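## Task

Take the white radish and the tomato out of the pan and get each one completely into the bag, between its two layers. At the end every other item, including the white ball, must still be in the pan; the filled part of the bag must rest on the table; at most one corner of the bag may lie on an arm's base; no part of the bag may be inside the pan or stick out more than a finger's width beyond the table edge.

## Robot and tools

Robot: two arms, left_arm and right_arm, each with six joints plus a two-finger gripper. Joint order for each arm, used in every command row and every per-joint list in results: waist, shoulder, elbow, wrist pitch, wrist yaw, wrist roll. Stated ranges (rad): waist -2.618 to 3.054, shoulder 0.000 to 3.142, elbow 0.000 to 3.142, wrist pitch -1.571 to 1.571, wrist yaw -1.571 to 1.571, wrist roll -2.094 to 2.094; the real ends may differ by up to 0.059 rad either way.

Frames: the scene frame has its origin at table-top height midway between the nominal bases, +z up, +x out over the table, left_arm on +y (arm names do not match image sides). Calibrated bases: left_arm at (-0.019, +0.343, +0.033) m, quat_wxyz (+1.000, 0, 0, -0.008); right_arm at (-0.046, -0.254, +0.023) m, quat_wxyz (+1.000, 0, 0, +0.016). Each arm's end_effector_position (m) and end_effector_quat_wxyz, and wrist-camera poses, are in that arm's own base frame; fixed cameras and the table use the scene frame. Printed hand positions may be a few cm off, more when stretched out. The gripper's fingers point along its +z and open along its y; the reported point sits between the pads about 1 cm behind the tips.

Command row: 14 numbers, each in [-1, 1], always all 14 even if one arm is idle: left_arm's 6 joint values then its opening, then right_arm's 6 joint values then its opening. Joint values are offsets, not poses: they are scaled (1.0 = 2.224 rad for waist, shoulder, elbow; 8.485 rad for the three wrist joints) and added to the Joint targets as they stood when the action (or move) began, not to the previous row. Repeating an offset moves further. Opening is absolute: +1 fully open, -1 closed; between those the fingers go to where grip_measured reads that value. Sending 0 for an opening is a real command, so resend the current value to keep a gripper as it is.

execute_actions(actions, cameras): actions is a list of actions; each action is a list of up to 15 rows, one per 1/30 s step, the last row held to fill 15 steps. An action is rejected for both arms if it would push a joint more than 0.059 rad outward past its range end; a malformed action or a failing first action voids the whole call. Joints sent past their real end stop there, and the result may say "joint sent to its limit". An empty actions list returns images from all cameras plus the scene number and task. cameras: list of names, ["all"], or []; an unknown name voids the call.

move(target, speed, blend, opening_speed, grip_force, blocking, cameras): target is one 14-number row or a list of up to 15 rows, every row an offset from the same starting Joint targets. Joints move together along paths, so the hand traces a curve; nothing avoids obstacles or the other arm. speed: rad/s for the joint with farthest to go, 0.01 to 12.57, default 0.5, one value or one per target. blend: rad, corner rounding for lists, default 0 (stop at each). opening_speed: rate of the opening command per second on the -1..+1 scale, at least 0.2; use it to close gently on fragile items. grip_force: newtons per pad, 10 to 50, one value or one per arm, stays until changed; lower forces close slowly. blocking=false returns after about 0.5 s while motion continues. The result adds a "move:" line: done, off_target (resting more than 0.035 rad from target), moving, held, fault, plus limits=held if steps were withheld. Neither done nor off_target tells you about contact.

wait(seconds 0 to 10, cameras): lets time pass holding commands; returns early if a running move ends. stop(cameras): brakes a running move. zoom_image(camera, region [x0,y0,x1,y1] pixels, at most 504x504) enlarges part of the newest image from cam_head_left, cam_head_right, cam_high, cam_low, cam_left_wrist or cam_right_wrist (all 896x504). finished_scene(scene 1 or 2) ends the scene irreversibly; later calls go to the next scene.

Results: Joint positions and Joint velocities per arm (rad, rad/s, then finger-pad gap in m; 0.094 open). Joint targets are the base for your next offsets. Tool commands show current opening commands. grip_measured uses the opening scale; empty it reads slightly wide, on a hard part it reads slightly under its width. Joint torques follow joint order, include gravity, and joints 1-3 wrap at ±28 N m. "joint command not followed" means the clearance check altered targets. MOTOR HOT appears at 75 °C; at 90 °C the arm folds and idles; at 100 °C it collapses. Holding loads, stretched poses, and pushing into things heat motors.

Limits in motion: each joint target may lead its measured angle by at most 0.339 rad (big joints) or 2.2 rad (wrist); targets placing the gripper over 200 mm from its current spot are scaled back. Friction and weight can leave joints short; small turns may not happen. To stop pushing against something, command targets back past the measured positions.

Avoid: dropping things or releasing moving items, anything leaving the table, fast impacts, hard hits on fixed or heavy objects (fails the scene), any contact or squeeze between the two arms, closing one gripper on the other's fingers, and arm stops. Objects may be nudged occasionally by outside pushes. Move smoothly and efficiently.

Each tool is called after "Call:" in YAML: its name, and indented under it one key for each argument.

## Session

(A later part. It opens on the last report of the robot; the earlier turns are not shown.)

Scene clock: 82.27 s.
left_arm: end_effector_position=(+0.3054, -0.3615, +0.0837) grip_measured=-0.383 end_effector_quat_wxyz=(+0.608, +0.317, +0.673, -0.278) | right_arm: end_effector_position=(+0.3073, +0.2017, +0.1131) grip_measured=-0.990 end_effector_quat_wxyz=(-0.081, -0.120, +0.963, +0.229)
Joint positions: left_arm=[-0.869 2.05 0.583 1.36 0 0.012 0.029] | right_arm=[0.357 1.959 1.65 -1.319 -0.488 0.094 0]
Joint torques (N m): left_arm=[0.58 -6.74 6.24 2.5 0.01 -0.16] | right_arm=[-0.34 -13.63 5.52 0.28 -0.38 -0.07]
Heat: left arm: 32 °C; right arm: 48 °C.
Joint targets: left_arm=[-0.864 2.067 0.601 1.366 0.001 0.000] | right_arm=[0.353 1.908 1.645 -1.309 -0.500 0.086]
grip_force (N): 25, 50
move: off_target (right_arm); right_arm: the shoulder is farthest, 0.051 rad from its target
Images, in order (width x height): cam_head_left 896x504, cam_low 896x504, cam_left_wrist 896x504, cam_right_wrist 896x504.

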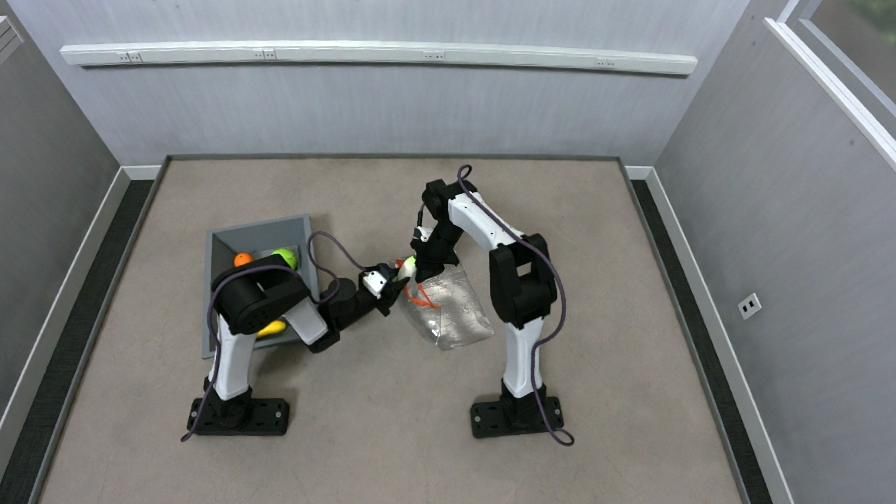

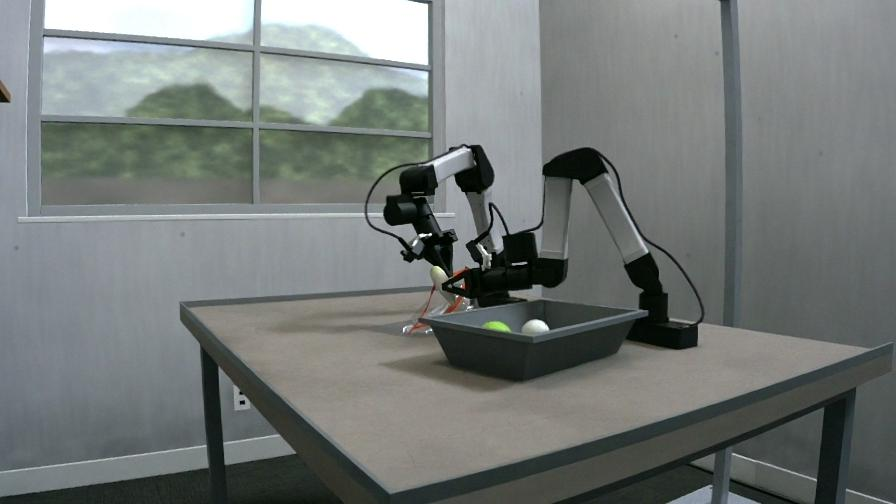

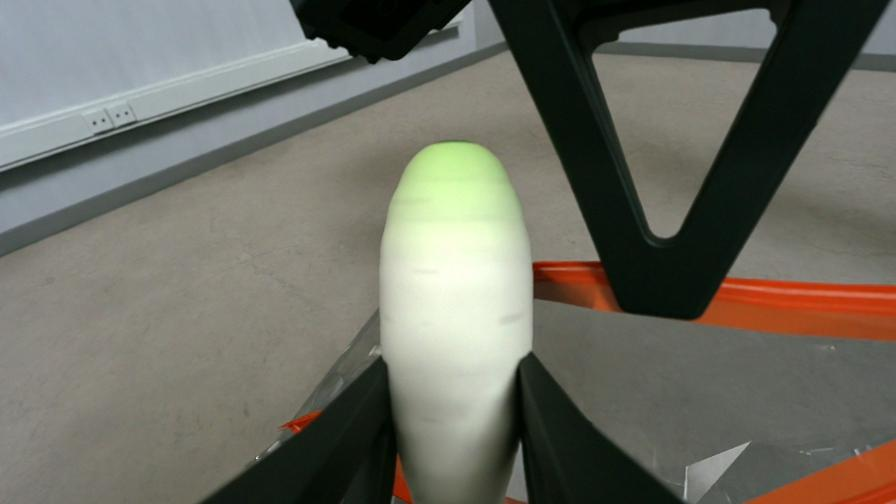

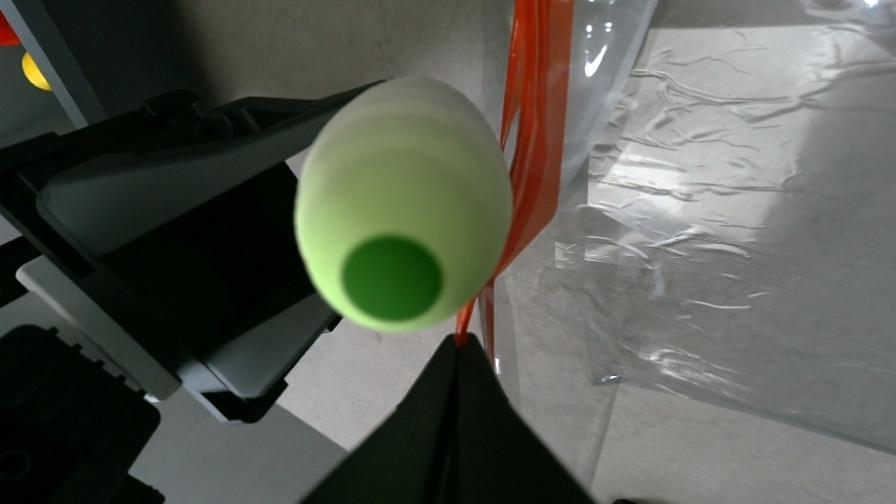

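Call:
move:
  target: [0,-0.0295,0.0197,-0.0365,0,0,-0.6,0,0,0,0,0,0,-1]
  speed: 0.2
  cameras: ["cam_left_wrist","cam_head_left","cam_low","cam_right_wrist"]

Call:
zoom_image:
  camera: "cam_head_left"
  region: [340, 220, 480, 340]

Call:
zoom_image:
  camera: "cam_low"
  region: [395, 250, 485, 345]

Scene clock: 86.90 s.
left_arm: end_effector_position=(+0.3047, -0.3606, +0.0382) grip_measured=-0.383 end_effector_quat_wxyz=(+0.529, +0.347, +0.736, -0.242) | right_arm: end_effector_position=(+0.3073, +0.2017, +0.1131) grip_measured=-0.990 end_effector_quat_wxyz=(-0.081, -0.120, +0.963, +0.229)
Joint positions: left_arm=[-0.869 2.03 0.629 1.071 0 0.012 0.029] | right_arm=[0.357 1.959 1.65 -1.319 -0.488 0.094 0]
Joint torques (N m): left_arm=[0.61 -10.51 6.39 2.25 0.02 -0.15] | right_arm=[-0.34 -13.63 5.5 0.28 -0.38 -0.07]
Heat: left arm: 32 °C; right arm: 48 °C.
Joint targets: left_arm=[-0.864 2.002 0.645 1.056 0.001 0.000] | right_arm=[0.353 1.908 1.645 -1.309 -0.500 0.086]
grip_force (N): 25, 50
move: off_target (right_arm); right_arm: the shoulder is farthest, 0.051 rad from its target
Images, in order (width x height): cam_head_left 896x504, cam_low 896x504, cam_left_wrist 896x504, cam_right_wrist 896x504.

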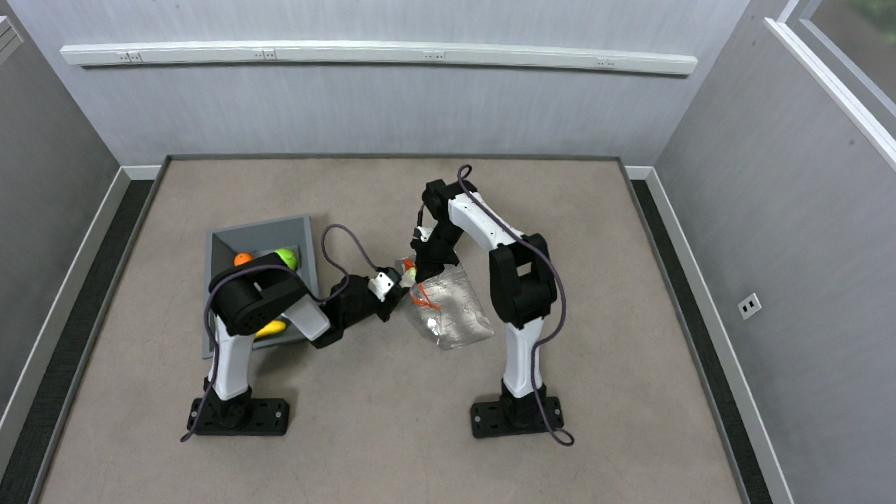

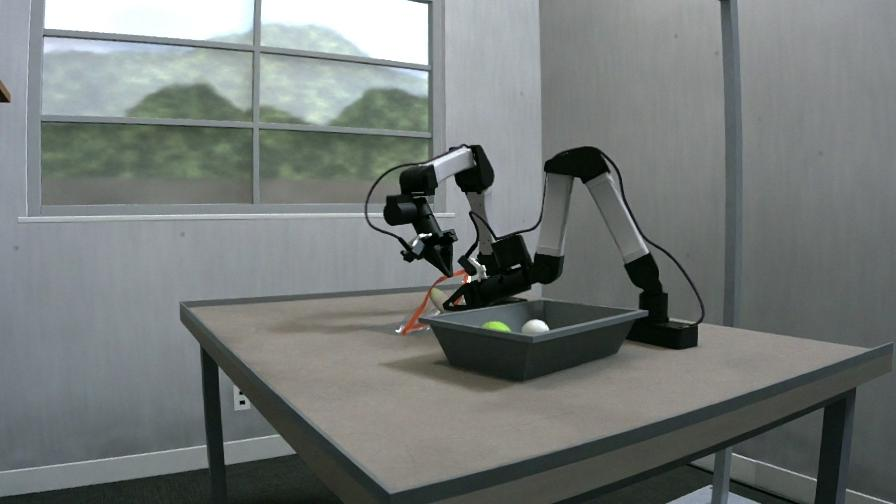

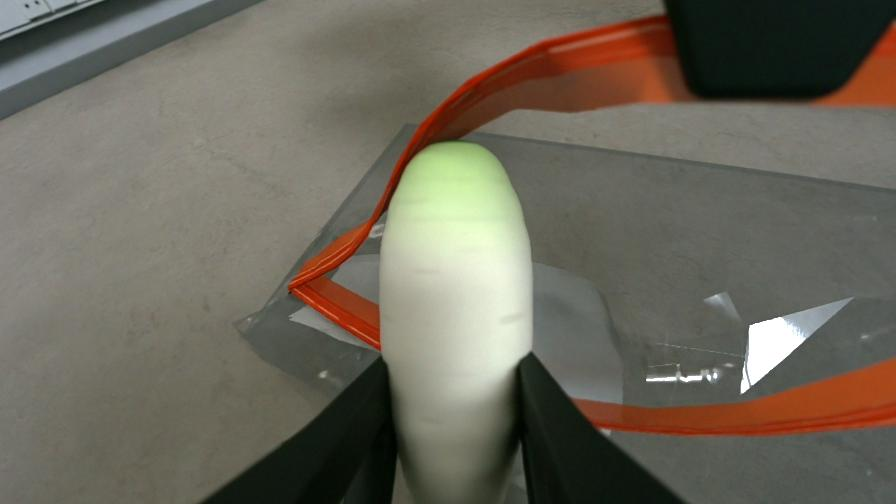

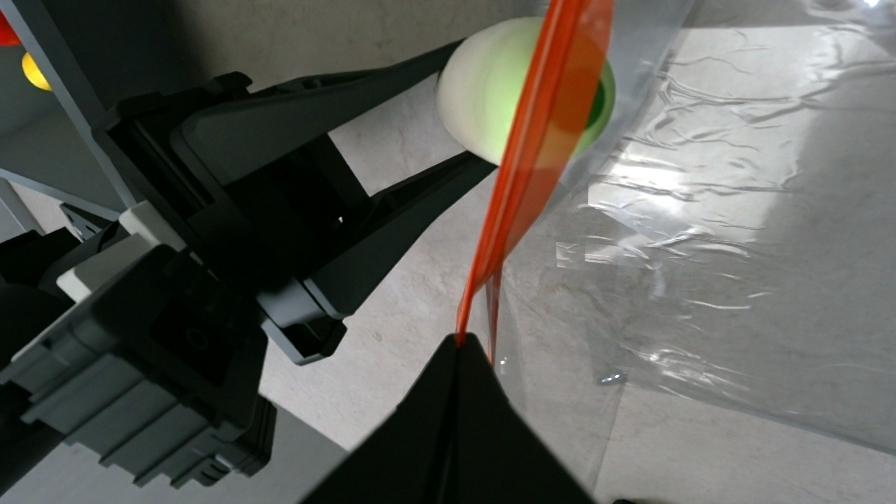

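Scaled by 3.600 from the camera's 896x504 image, which has a finer 1280x720 frame.

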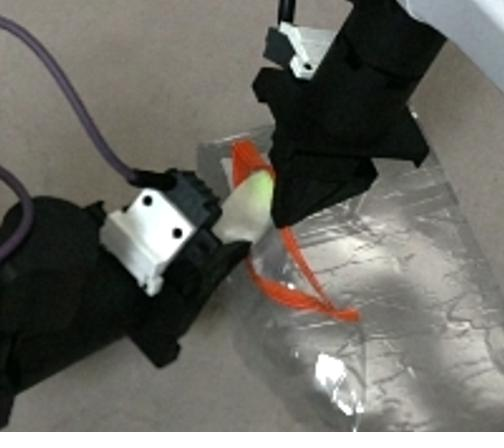

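Scaled by 5.305 from the camera's 896x504 image, which has a finer 1280x720 frame.

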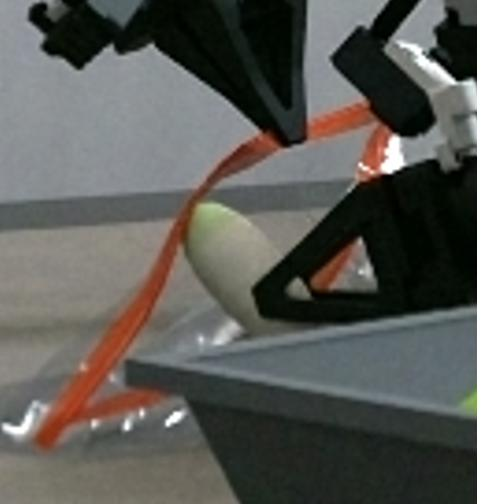

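Call:
move:
  target: [0,-0.0306,0.0253,-0.044,0,0,-0.6,0,0,0,0,0,0,-1]
  speed: 0.25
  cameras: ["cam_left_wrist","cam_right_wrist","cam_low"]

Scene clock: 90.23 s.
left_arm: end_effector_position=(+0.2965, -0.3510, +0.0096) grip_measured=-0.383 end_effector_quat_wxyz=(+0.440, +0.373, +0.791, -0.201) | right_arm: end_effector_position=(+0.3074, +0.2017, +0.1131) grip_measured=-0.990 end_effector_quat_wxyz=(-0.081, -0.120, +0.963, +0.229)
Joint positions: left_arm=[-0.869 1.959 0.687 0.712 0 0.012 0.029] | right_arm=[0.357 1.959 1.65 -1.319 -0.488 0.094 0]
Joint torques (N m): left_arm=[0.58 -10.15 6.84 1.94 0.02 -0.16] | right_arm=[-0.34 -13.63 5.5 0.29 -0.38 -0.07]
Heat: left arm: 33 °C; right arm: 48 °C.
Joint targets: left_arm=[-0.864 1.934 0.701 0.683 0.001 0.000] | right_arm=[0.353 1.908 1.645 -1.309 -0.500 0.086]
grip_force (N): 25, 50
move: off_target (right_arm); right_arm: the shoulder is farthest, 0.051 rad from its target
Images, in order (width x height): cam_low 896x504, cam_left_wrist 896x504, cam_right_wrist 896x504.

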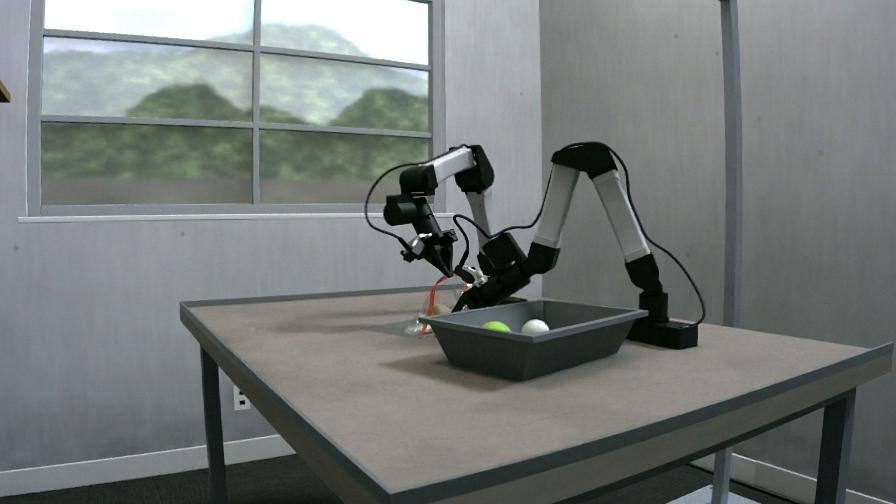

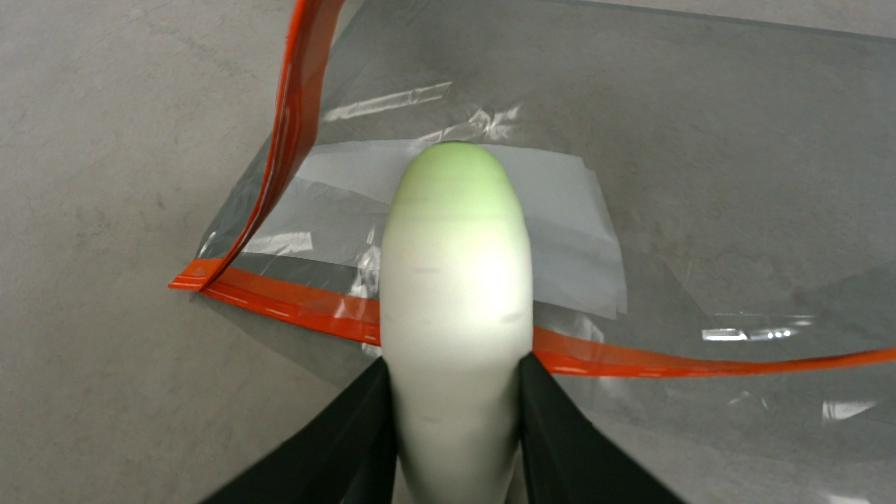

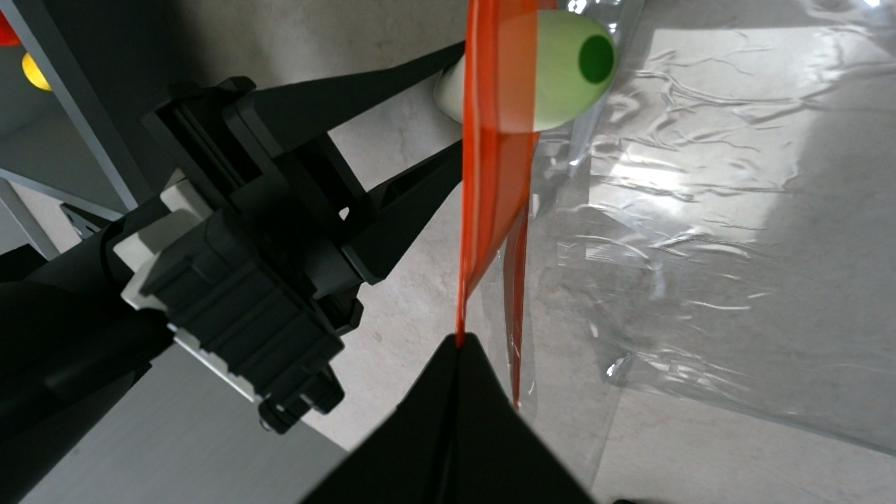

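Call:
move:
  target:
    - [0,0.0504,-0.0188,0.0299,0,0,-0.6,0,0,0,0,0,0,-1]
    - [0,0.0504,-0.0188,0.0299,0,0,0.1,0,0,0,0,0,0,-1]
  speed: 0.2
  opening_speed: 0.5
  cameras: ["cam_left_wrist","cam_right_wrist"]

Scene clock: 94.30 s.
left_arm: end_effector_position=(+0.3048, -0.3608, +0.0204) grip_measured=+0.098 end_effector_quat_wxyz=(+0.492, +0.359, +0.761, -0.225) | right_arm: end_effector_position=(+0.3074, +0.2017, +0.1131) grip_measured=-0.990 end_effector_quat_wxyz=(-0.081, -0.120, +0.963, +0.229)
Joint positions: left_arm=[-0.869 2.028 0.669 0.932 0 0.012 0.052] | right_arm=[0.357 1.959 1.65 -1.319 -0.488 0.094 0]
Joint torques (N m): left_arm=[0.62 -7.04 4.1 2.41 0.01 -0.16] | right_arm=[-0.34 -13.61 5.52 0.28 -0.38 -0.07]
Heat: left arm: 33 °C; right arm: 48 °C.
Joint targets: left_arm=[-0.864 2.046 0.660 0.937 0.001 0.000] | right_arm=[0.353 1.908 1.645 -1.309 -0.500 0.086]
grip_force (N): 25, 50
move: off_target (right_arm); right_arm: the shoulder is farthest, 0.051 rad from its target
Images, in order (width x height): cam_left_wrist 896x504, cam_right_wrist 896x504.

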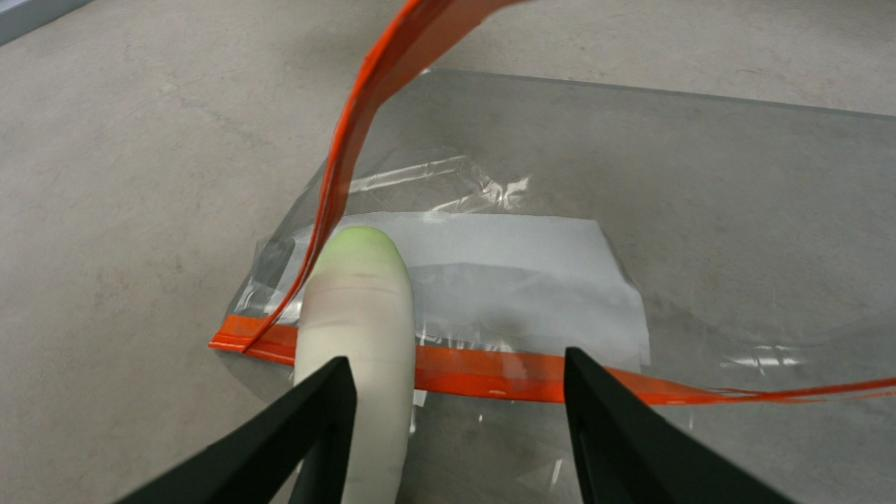

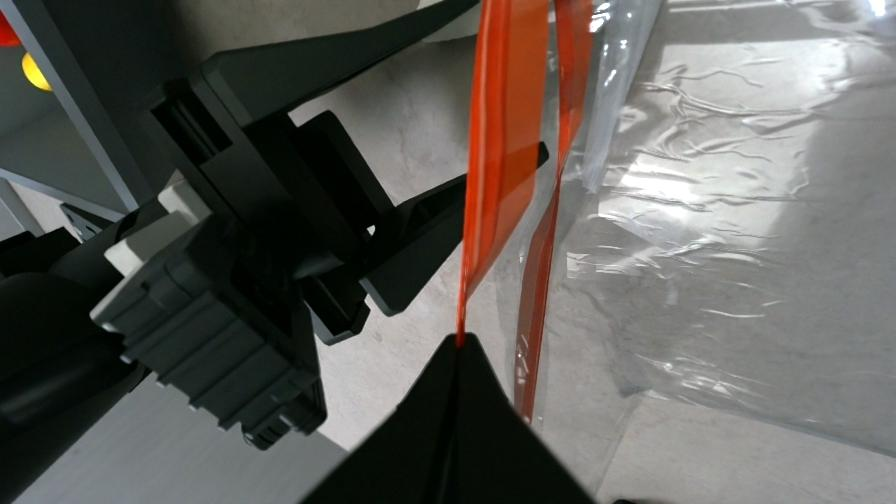

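Call:
move:
  target:
    - [0,-0.0768,0.0025,-0.0209,0,0,0.1,0,0,0,0,0,0,-1]
    - [0.0301,-0.0768,0.0025,-0.0209,0,0,0.1,0,0,0,0,0,0,-1]
  speed: 0.3
  blend: [0.02,0]
  cameras: ["cam_left_wrist"]

Scene clock: 96.50 s.
left_arm: end_effector_position=(+0.3259, -0.3338, +0.0444) grip_measured=+0.098 end_effector_quat_wxyz=(+0.490, +0.333, +0.779, -0.203) | right_arm: end_effector_position=(+0.3074, +0.2017, +0.1131) grip_measured=-0.990 end_effector_quat_wxyz=(-0.081, -0.120, +0.963, +0.229)
Joint positions: left_arm=[-0.797 1.898 0.669 0.777 -0.001 0.011 0.052] | right_arm=[0.357 1.959 1.65 -1.319 -0.488 0.094 0]
Joint torques (N m): left_arm=[0.24 -9.76 5.39 2.19 0.02 -0.16] | right_arm=[-0.35 -13.61 5.49 0.28 -0.38 -0.07]
Heat: left arm: 33 °C; right arm: 48 °C.
Joint targets: left_arm=[-0.797 1.875 0.665 0.759 0.000 0.000] | right_arm=[0.353 1.908 1.645 -1.309 -0.500 0.086]
grip_force (N): 25, 50
move: off_target (right_arm); right_arm: the shoulder is farthest, 0.051 rad from its target
Images, in order (width x height): cam_left_wrist 896x504.

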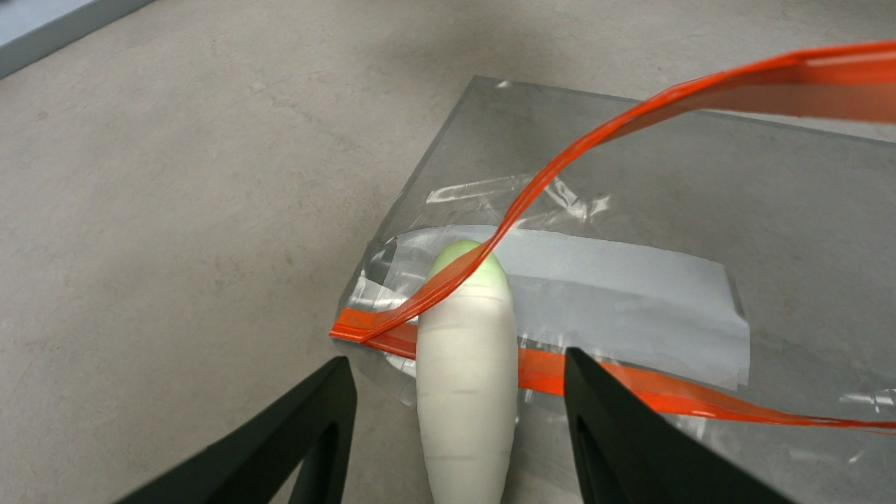

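Call:
move:
  target:
    - [0,0.0777,-0.0065,0.0104,0,0,0.1,0,0,0,0,0,0,-1]
    - [0,0.0777,-0.0065,0.0104,0,0,-0.75,0,0,0,0,0,0,-1]
  speed: 0.2
  opening_speed: 0.6
  cameras: ["cam_left_wrist","cam_low"]

Scene clock: 101.33 s.
left_arm: end_effector_position=(+0.3204, -0.3281, -0.0037) grip_measured=-0.548 end_effector_quat_wxyz=(+0.460, +0.341, +0.797, -0.190) | right_arm: end_effector_position=(+0.3074, +0.2017, +0.1131) grip_measured=-0.990 end_effector_quat_wxyz=(-0.081, -0.120, +0.963, +0.229)
Joint positions: left_arm=[-0.797 2.032 0.659 0.844 -0.001 0.011 0.021] | right_arm=[0.357 1.959 1.65 -1.319 -0.488 0.094 0]
Joint torques (N m): left_arm=[0.24 -7.12 4.05 2.32 0.02 -0.16] | right_arm=[-0.34 -13.63 5.49 0.27 -0.37 -0.07]
Heat: left arm: 33 °C; right arm: 48 °C.
Joint targets: left_arm=[-0.797 2.048 0.651 0.848 0.000 0.000] | right_arm=[0.353 1.908 1.645 -1.309 -0.500 0.086]
grip_force (N): 25, 50
move: off_target (right_arm); right_arm: the shoulder is farthest, 0.051 rad from its target
Images, in order (width x height): cam_low 896x504, cam_left_wrist 896x504.

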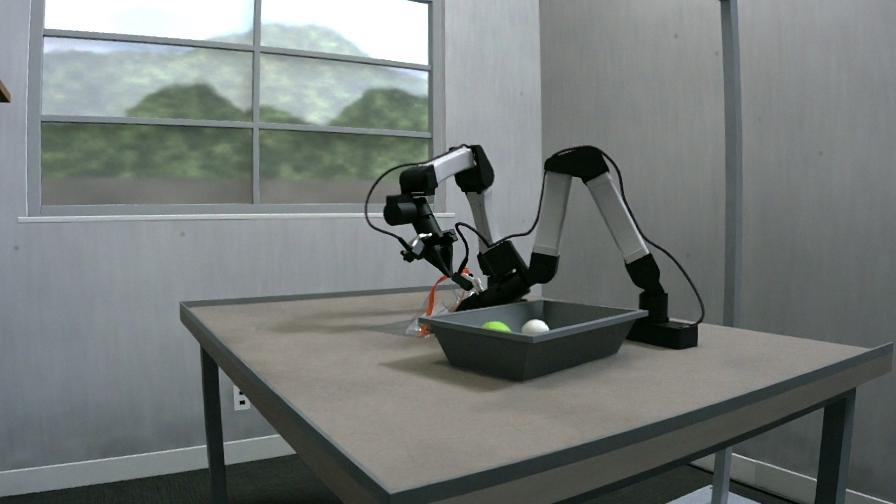

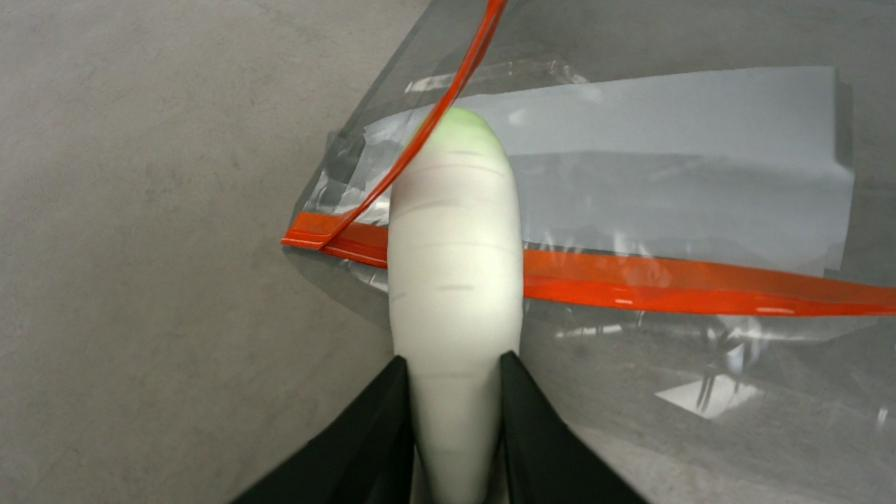

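Call:
move:
  target: [0.0387,0.0771,0.1717,-0.0249,0.0354,0,-0.75,0,0,0,0,0,0,-1]
  speed: 0.2
  cameras: ["cam_left_wrist","cam_right_wrist","cam_head_left"]

Call:
zoom_image:
  camera: "cam_head_left"
  region: [340, 220, 480, 340]

Scene clock: 104.50 s.
left_arm: end_effector_position=(+0.3679, -0.3860, +0.0017) grip_measured=-0.559 end_effector_quat_wxyz=(+0.419, +0.372, +0.777, -0.286) | right_arm: end_effector_position=(+0.3078, +0.2019, +0.1131) grip_measured=-0.990 end_effector_quat_wxyz=(-0.080, -0.121, +0.963, +0.229)
Joint positions: left_arm=[-0.717 2.197 1.015 0.652 0.286 0.011 0.021] | right_arm=[0.357 1.959 1.65 -1.317 -0.488 0.094 0]
Joint torques (N m): left_arm=[0.69 -8.76 7.65 2.07 0.23 -0.14] | right_arm=[-0.34 -13.64 5.52 0.27 -0.38 -0.07]
Heat: left arm: 33 °C; right arm: 48 °C.
Joint targets: left_arm=[-0.711 2.219 1.033 0.636 0.301 0.000] | right_arm=[0.353 1.908 1.645 -1.309 -0.500 0.086]
grip_force (N): 25, 50
move: off_target (right_arm); right_arm: the shoulder is farthest, 0.051 rad from its target
Images, in order (width x height): cam_head_left 896x504, cam_left_wrist 896x504, cam_right_wrist 896x504.

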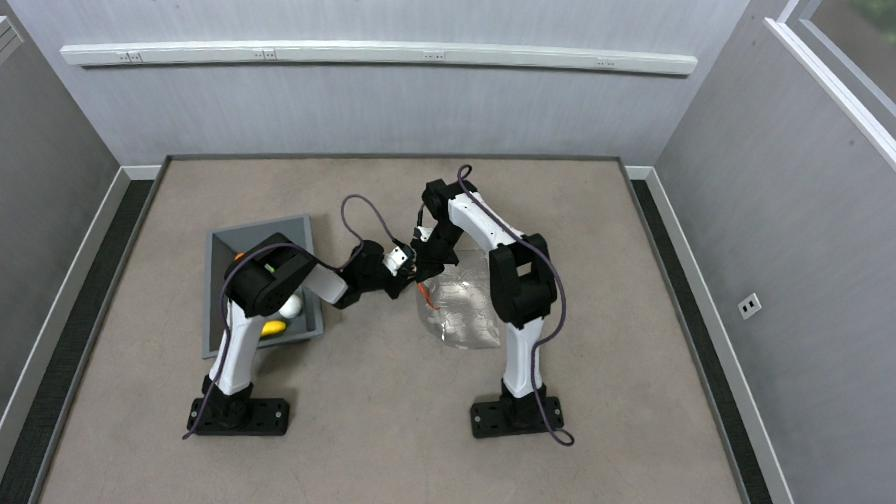

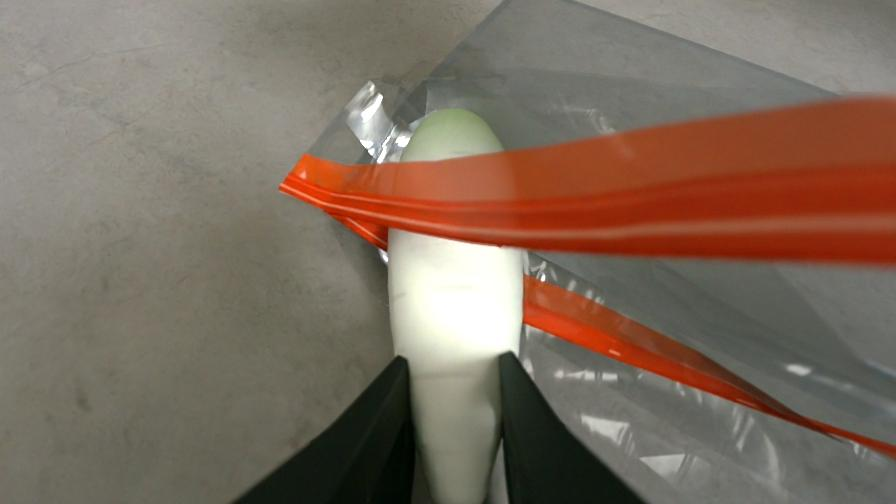

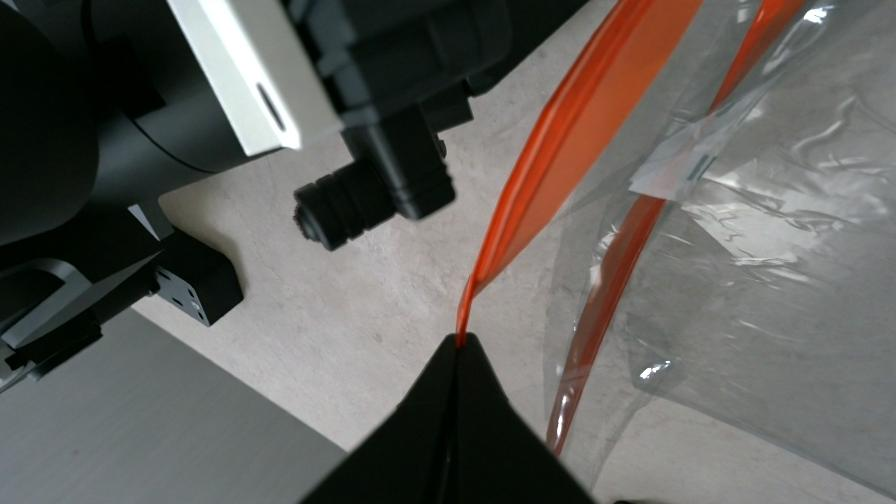

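Scaled by 3.600 from the camera's 896x504 image, which has a finer 1280x720 frame.

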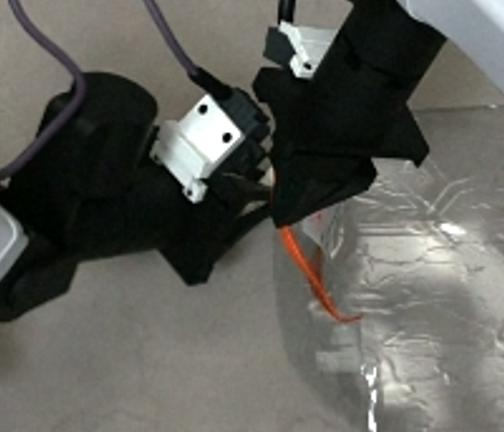

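Call:
move:
  target:
    - [-0.04,-0.1553,-0.2182,0.0224,-0.0355,0,-0.75,-0.0256,-0.0029,0.0592,-0.0161,0,0,-1]
    - [-0.04,-0.1553,-0.2182,0.0224,-0.0355,-0.1851,-0.75,-0.0256,-0.0029,0.0592,-0.0161,0,0,-1]
  speed: [0.3,1.0]
  blend: [0.05,0]
  cameras: ["cam_left_wrist","cam_right_wrist","cam_head_left","cam_low"]

Call:
zoom_image:
  camera: "cam_head_left"
  region: [340, 220, 480, 340]

Scene clock: 110.20 s.
left_arm: end_effector_position=(+0.3032, -0.3136, +0.0183) grip_measured=-0.559 end_effector_quat_wxyz=(+0.189, -0.315, +0.802, -0.472) | right_arm: end_effector_position=(+0.3139, +0.1837, +0.1410) grip_measured=-0.990 end_effector_quat_wxyz=(-0.081, -0.093, +0.965, +0.230)
Joint positions: left_arm=[-0.796 1.9 0.557 0.838 0.017 -1.555 0.021] | right_arm=[0.303 1.952 1.75 -1.438 -0.489 0.094 0]
Joint torques (N m): left_arm=[-0.13 -9.36 4.1 2.14 -0.19 -0.12] | right_arm=[-0.59 -13.46 8.47 0.09 -0.37 -0.07]
Heat: left arm: 34 °C; right arm: 50 °C.
Joint targets: left_arm=[-0.800 1.874 0.547 0.826 0.000 -1.570] | right_arm=[0.296 1.902 1.777 -1.445 -0.500 0.086]
grip_force (N): 25, 50
move: off_target (right_arm); right_arm: the shoulder is farthest, 0.051 rad from its target
Images, in order (width x height): cam_head_left 896x504, cam_low 896x504, cam_left_wrist 896x504, cam_right_wrist 896x504.

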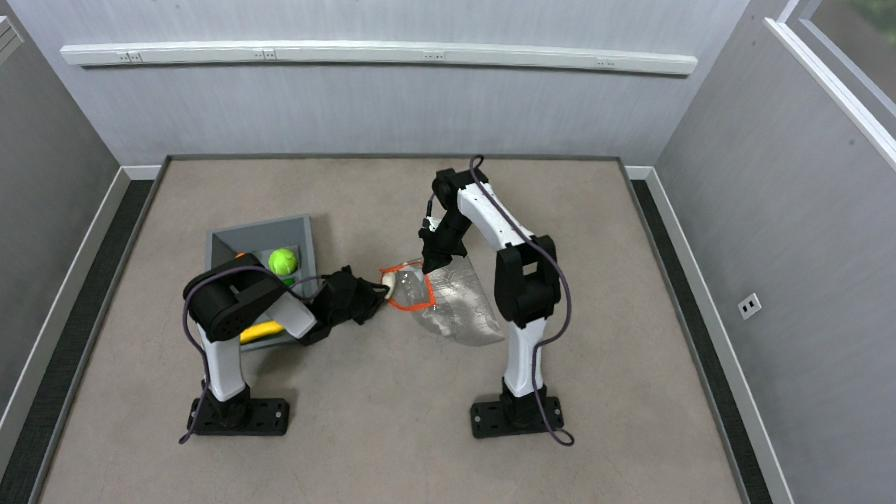

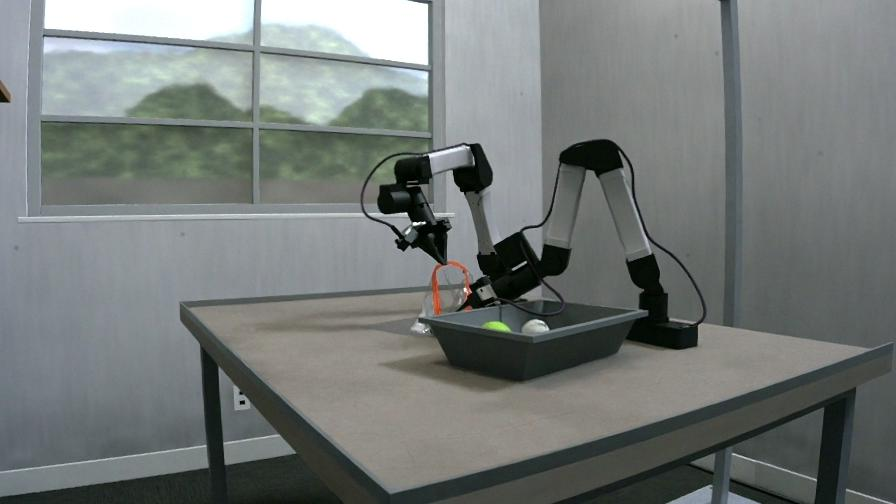

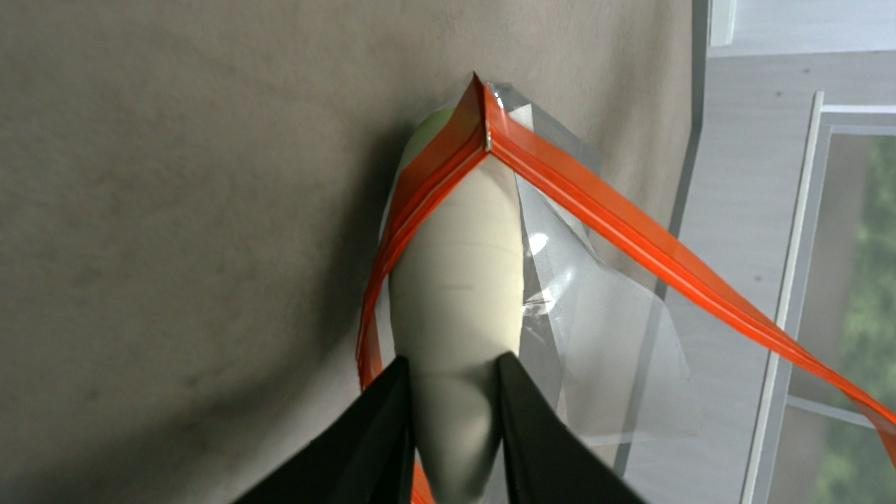

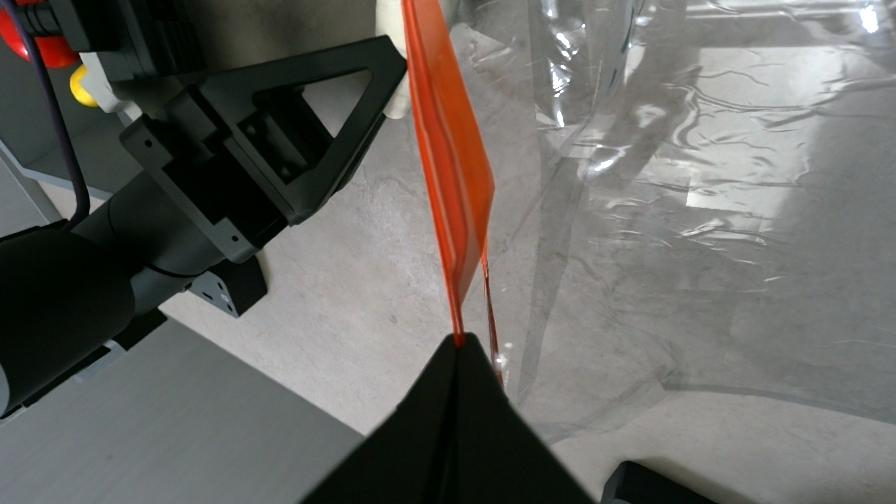

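Scaled by 3.600 from the camera's 896x504 image, which has a finer 1280x720 frame.

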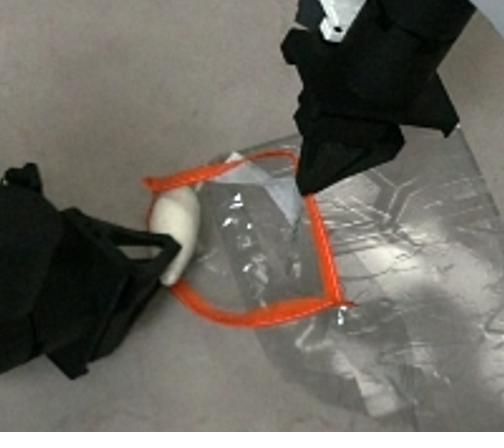

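Call:
move:
  target:
    - [-0.0517,0.0178,0.0308,-0.0033,0,0,-0.75,0,0,0,0,0,0,-1]
    - [-0.0517,0.0624,0.0271,0.0094,0,0,-0.75,0,0,0,0,0,0,-1]
  speed: 0.15
  blend: [0.01,0]
  cameras: ["cam_left_wrist","cam_right_wrist","cam_head_left","cam_low"]

Call:
zoom_image:
  camera: "cam_head_left"
  region: [340, 220, 480, 340]

Call:
zoom_image:
  camera: "cam_low"
  region: [395, 240, 495, 345]

Scene clock: 112.97 s.
left_arm: end_effector_position=(+0.2755, -0.3584, +0.0130) grip_measured=-0.559 end_effector_quat_wxyz=(+0.168, -0.268, +0.808, -0.497) | right_arm: end_effector_position=(+0.3137, +0.1837, +0.1410) grip_measured=-0.990 end_effector_quat_wxyz=(-0.081, -0.093, +0.965, +0.230)
Joint positions: left_arm=[-0.91 1.989 0.6 0.923 0.013 -1.558 0.021] | right_arm=[0.303 1.952 1.75 -1.439 -0.489 0.094 0]
Joint torques (N m): left_arm=[-0.13 -6.05 5.52 2.1 -0.15 -0.1] | right_arm=[-0.59 -13.49 8.47 0.1 -0.36 -0.07]
Heat: left arm: 34 °C; right arm: 51 °C.
Joint targets: left_arm=[-0.915 2.013 0.608 0.906 0.000 -1.570] | right_arm=[0.296 1.902 1.777 -1.445 -0.500 0.086]
grip_force (N): 25, 50
move: off_target (right_arm); right_arm: the shoulder is farthest, 0.050 rad from its target
Images, in order (width x height): cam_head_left 896x504, cam_low 896x504, cam_left_wrist 896x504, cam_right_wrist 896x504.

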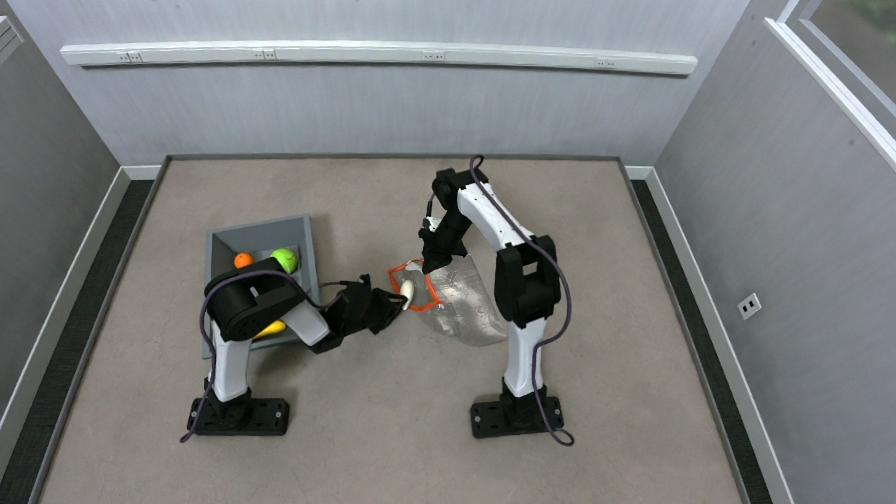

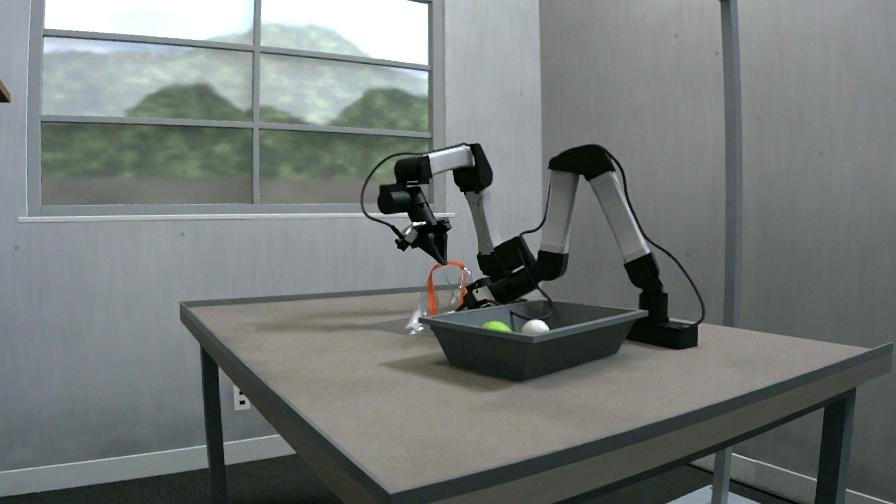

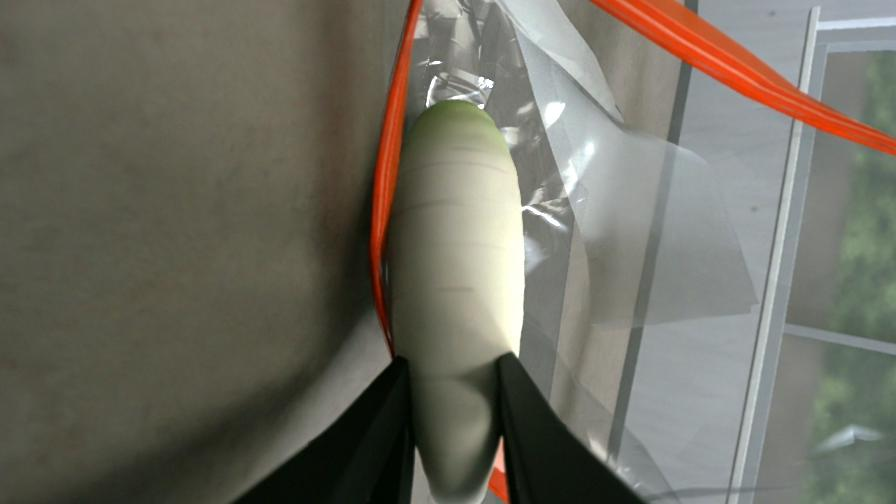

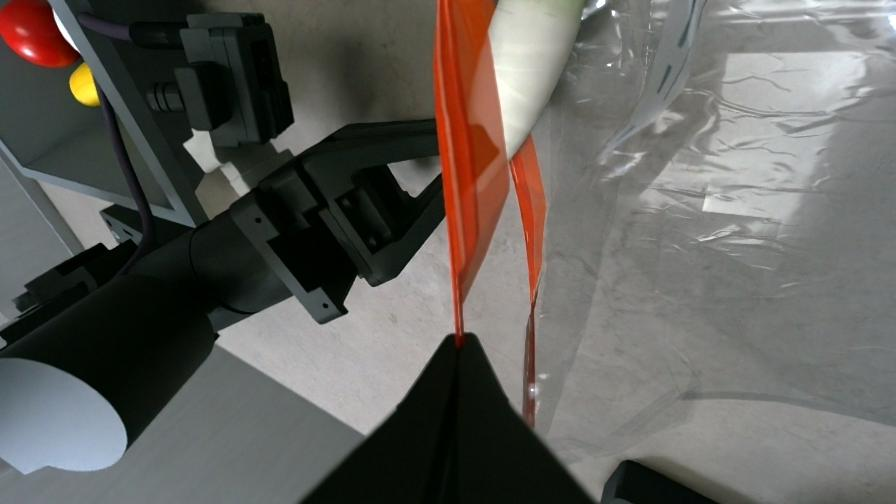

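Scaled by 3.600 from the camera's 896x504 image, which has a finer 1280x720 frame.

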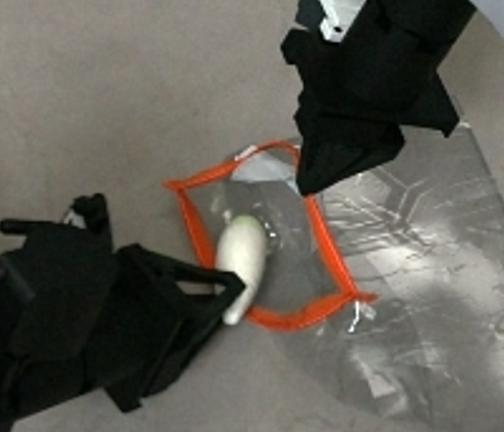

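Scaled by 4.800 from the camera's 896x504 image, which has a finer 1280x720 frame.

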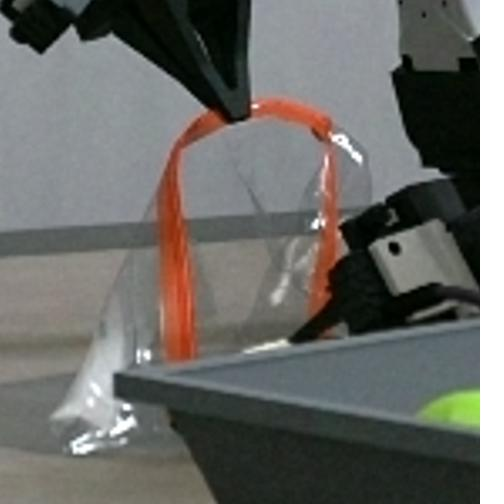

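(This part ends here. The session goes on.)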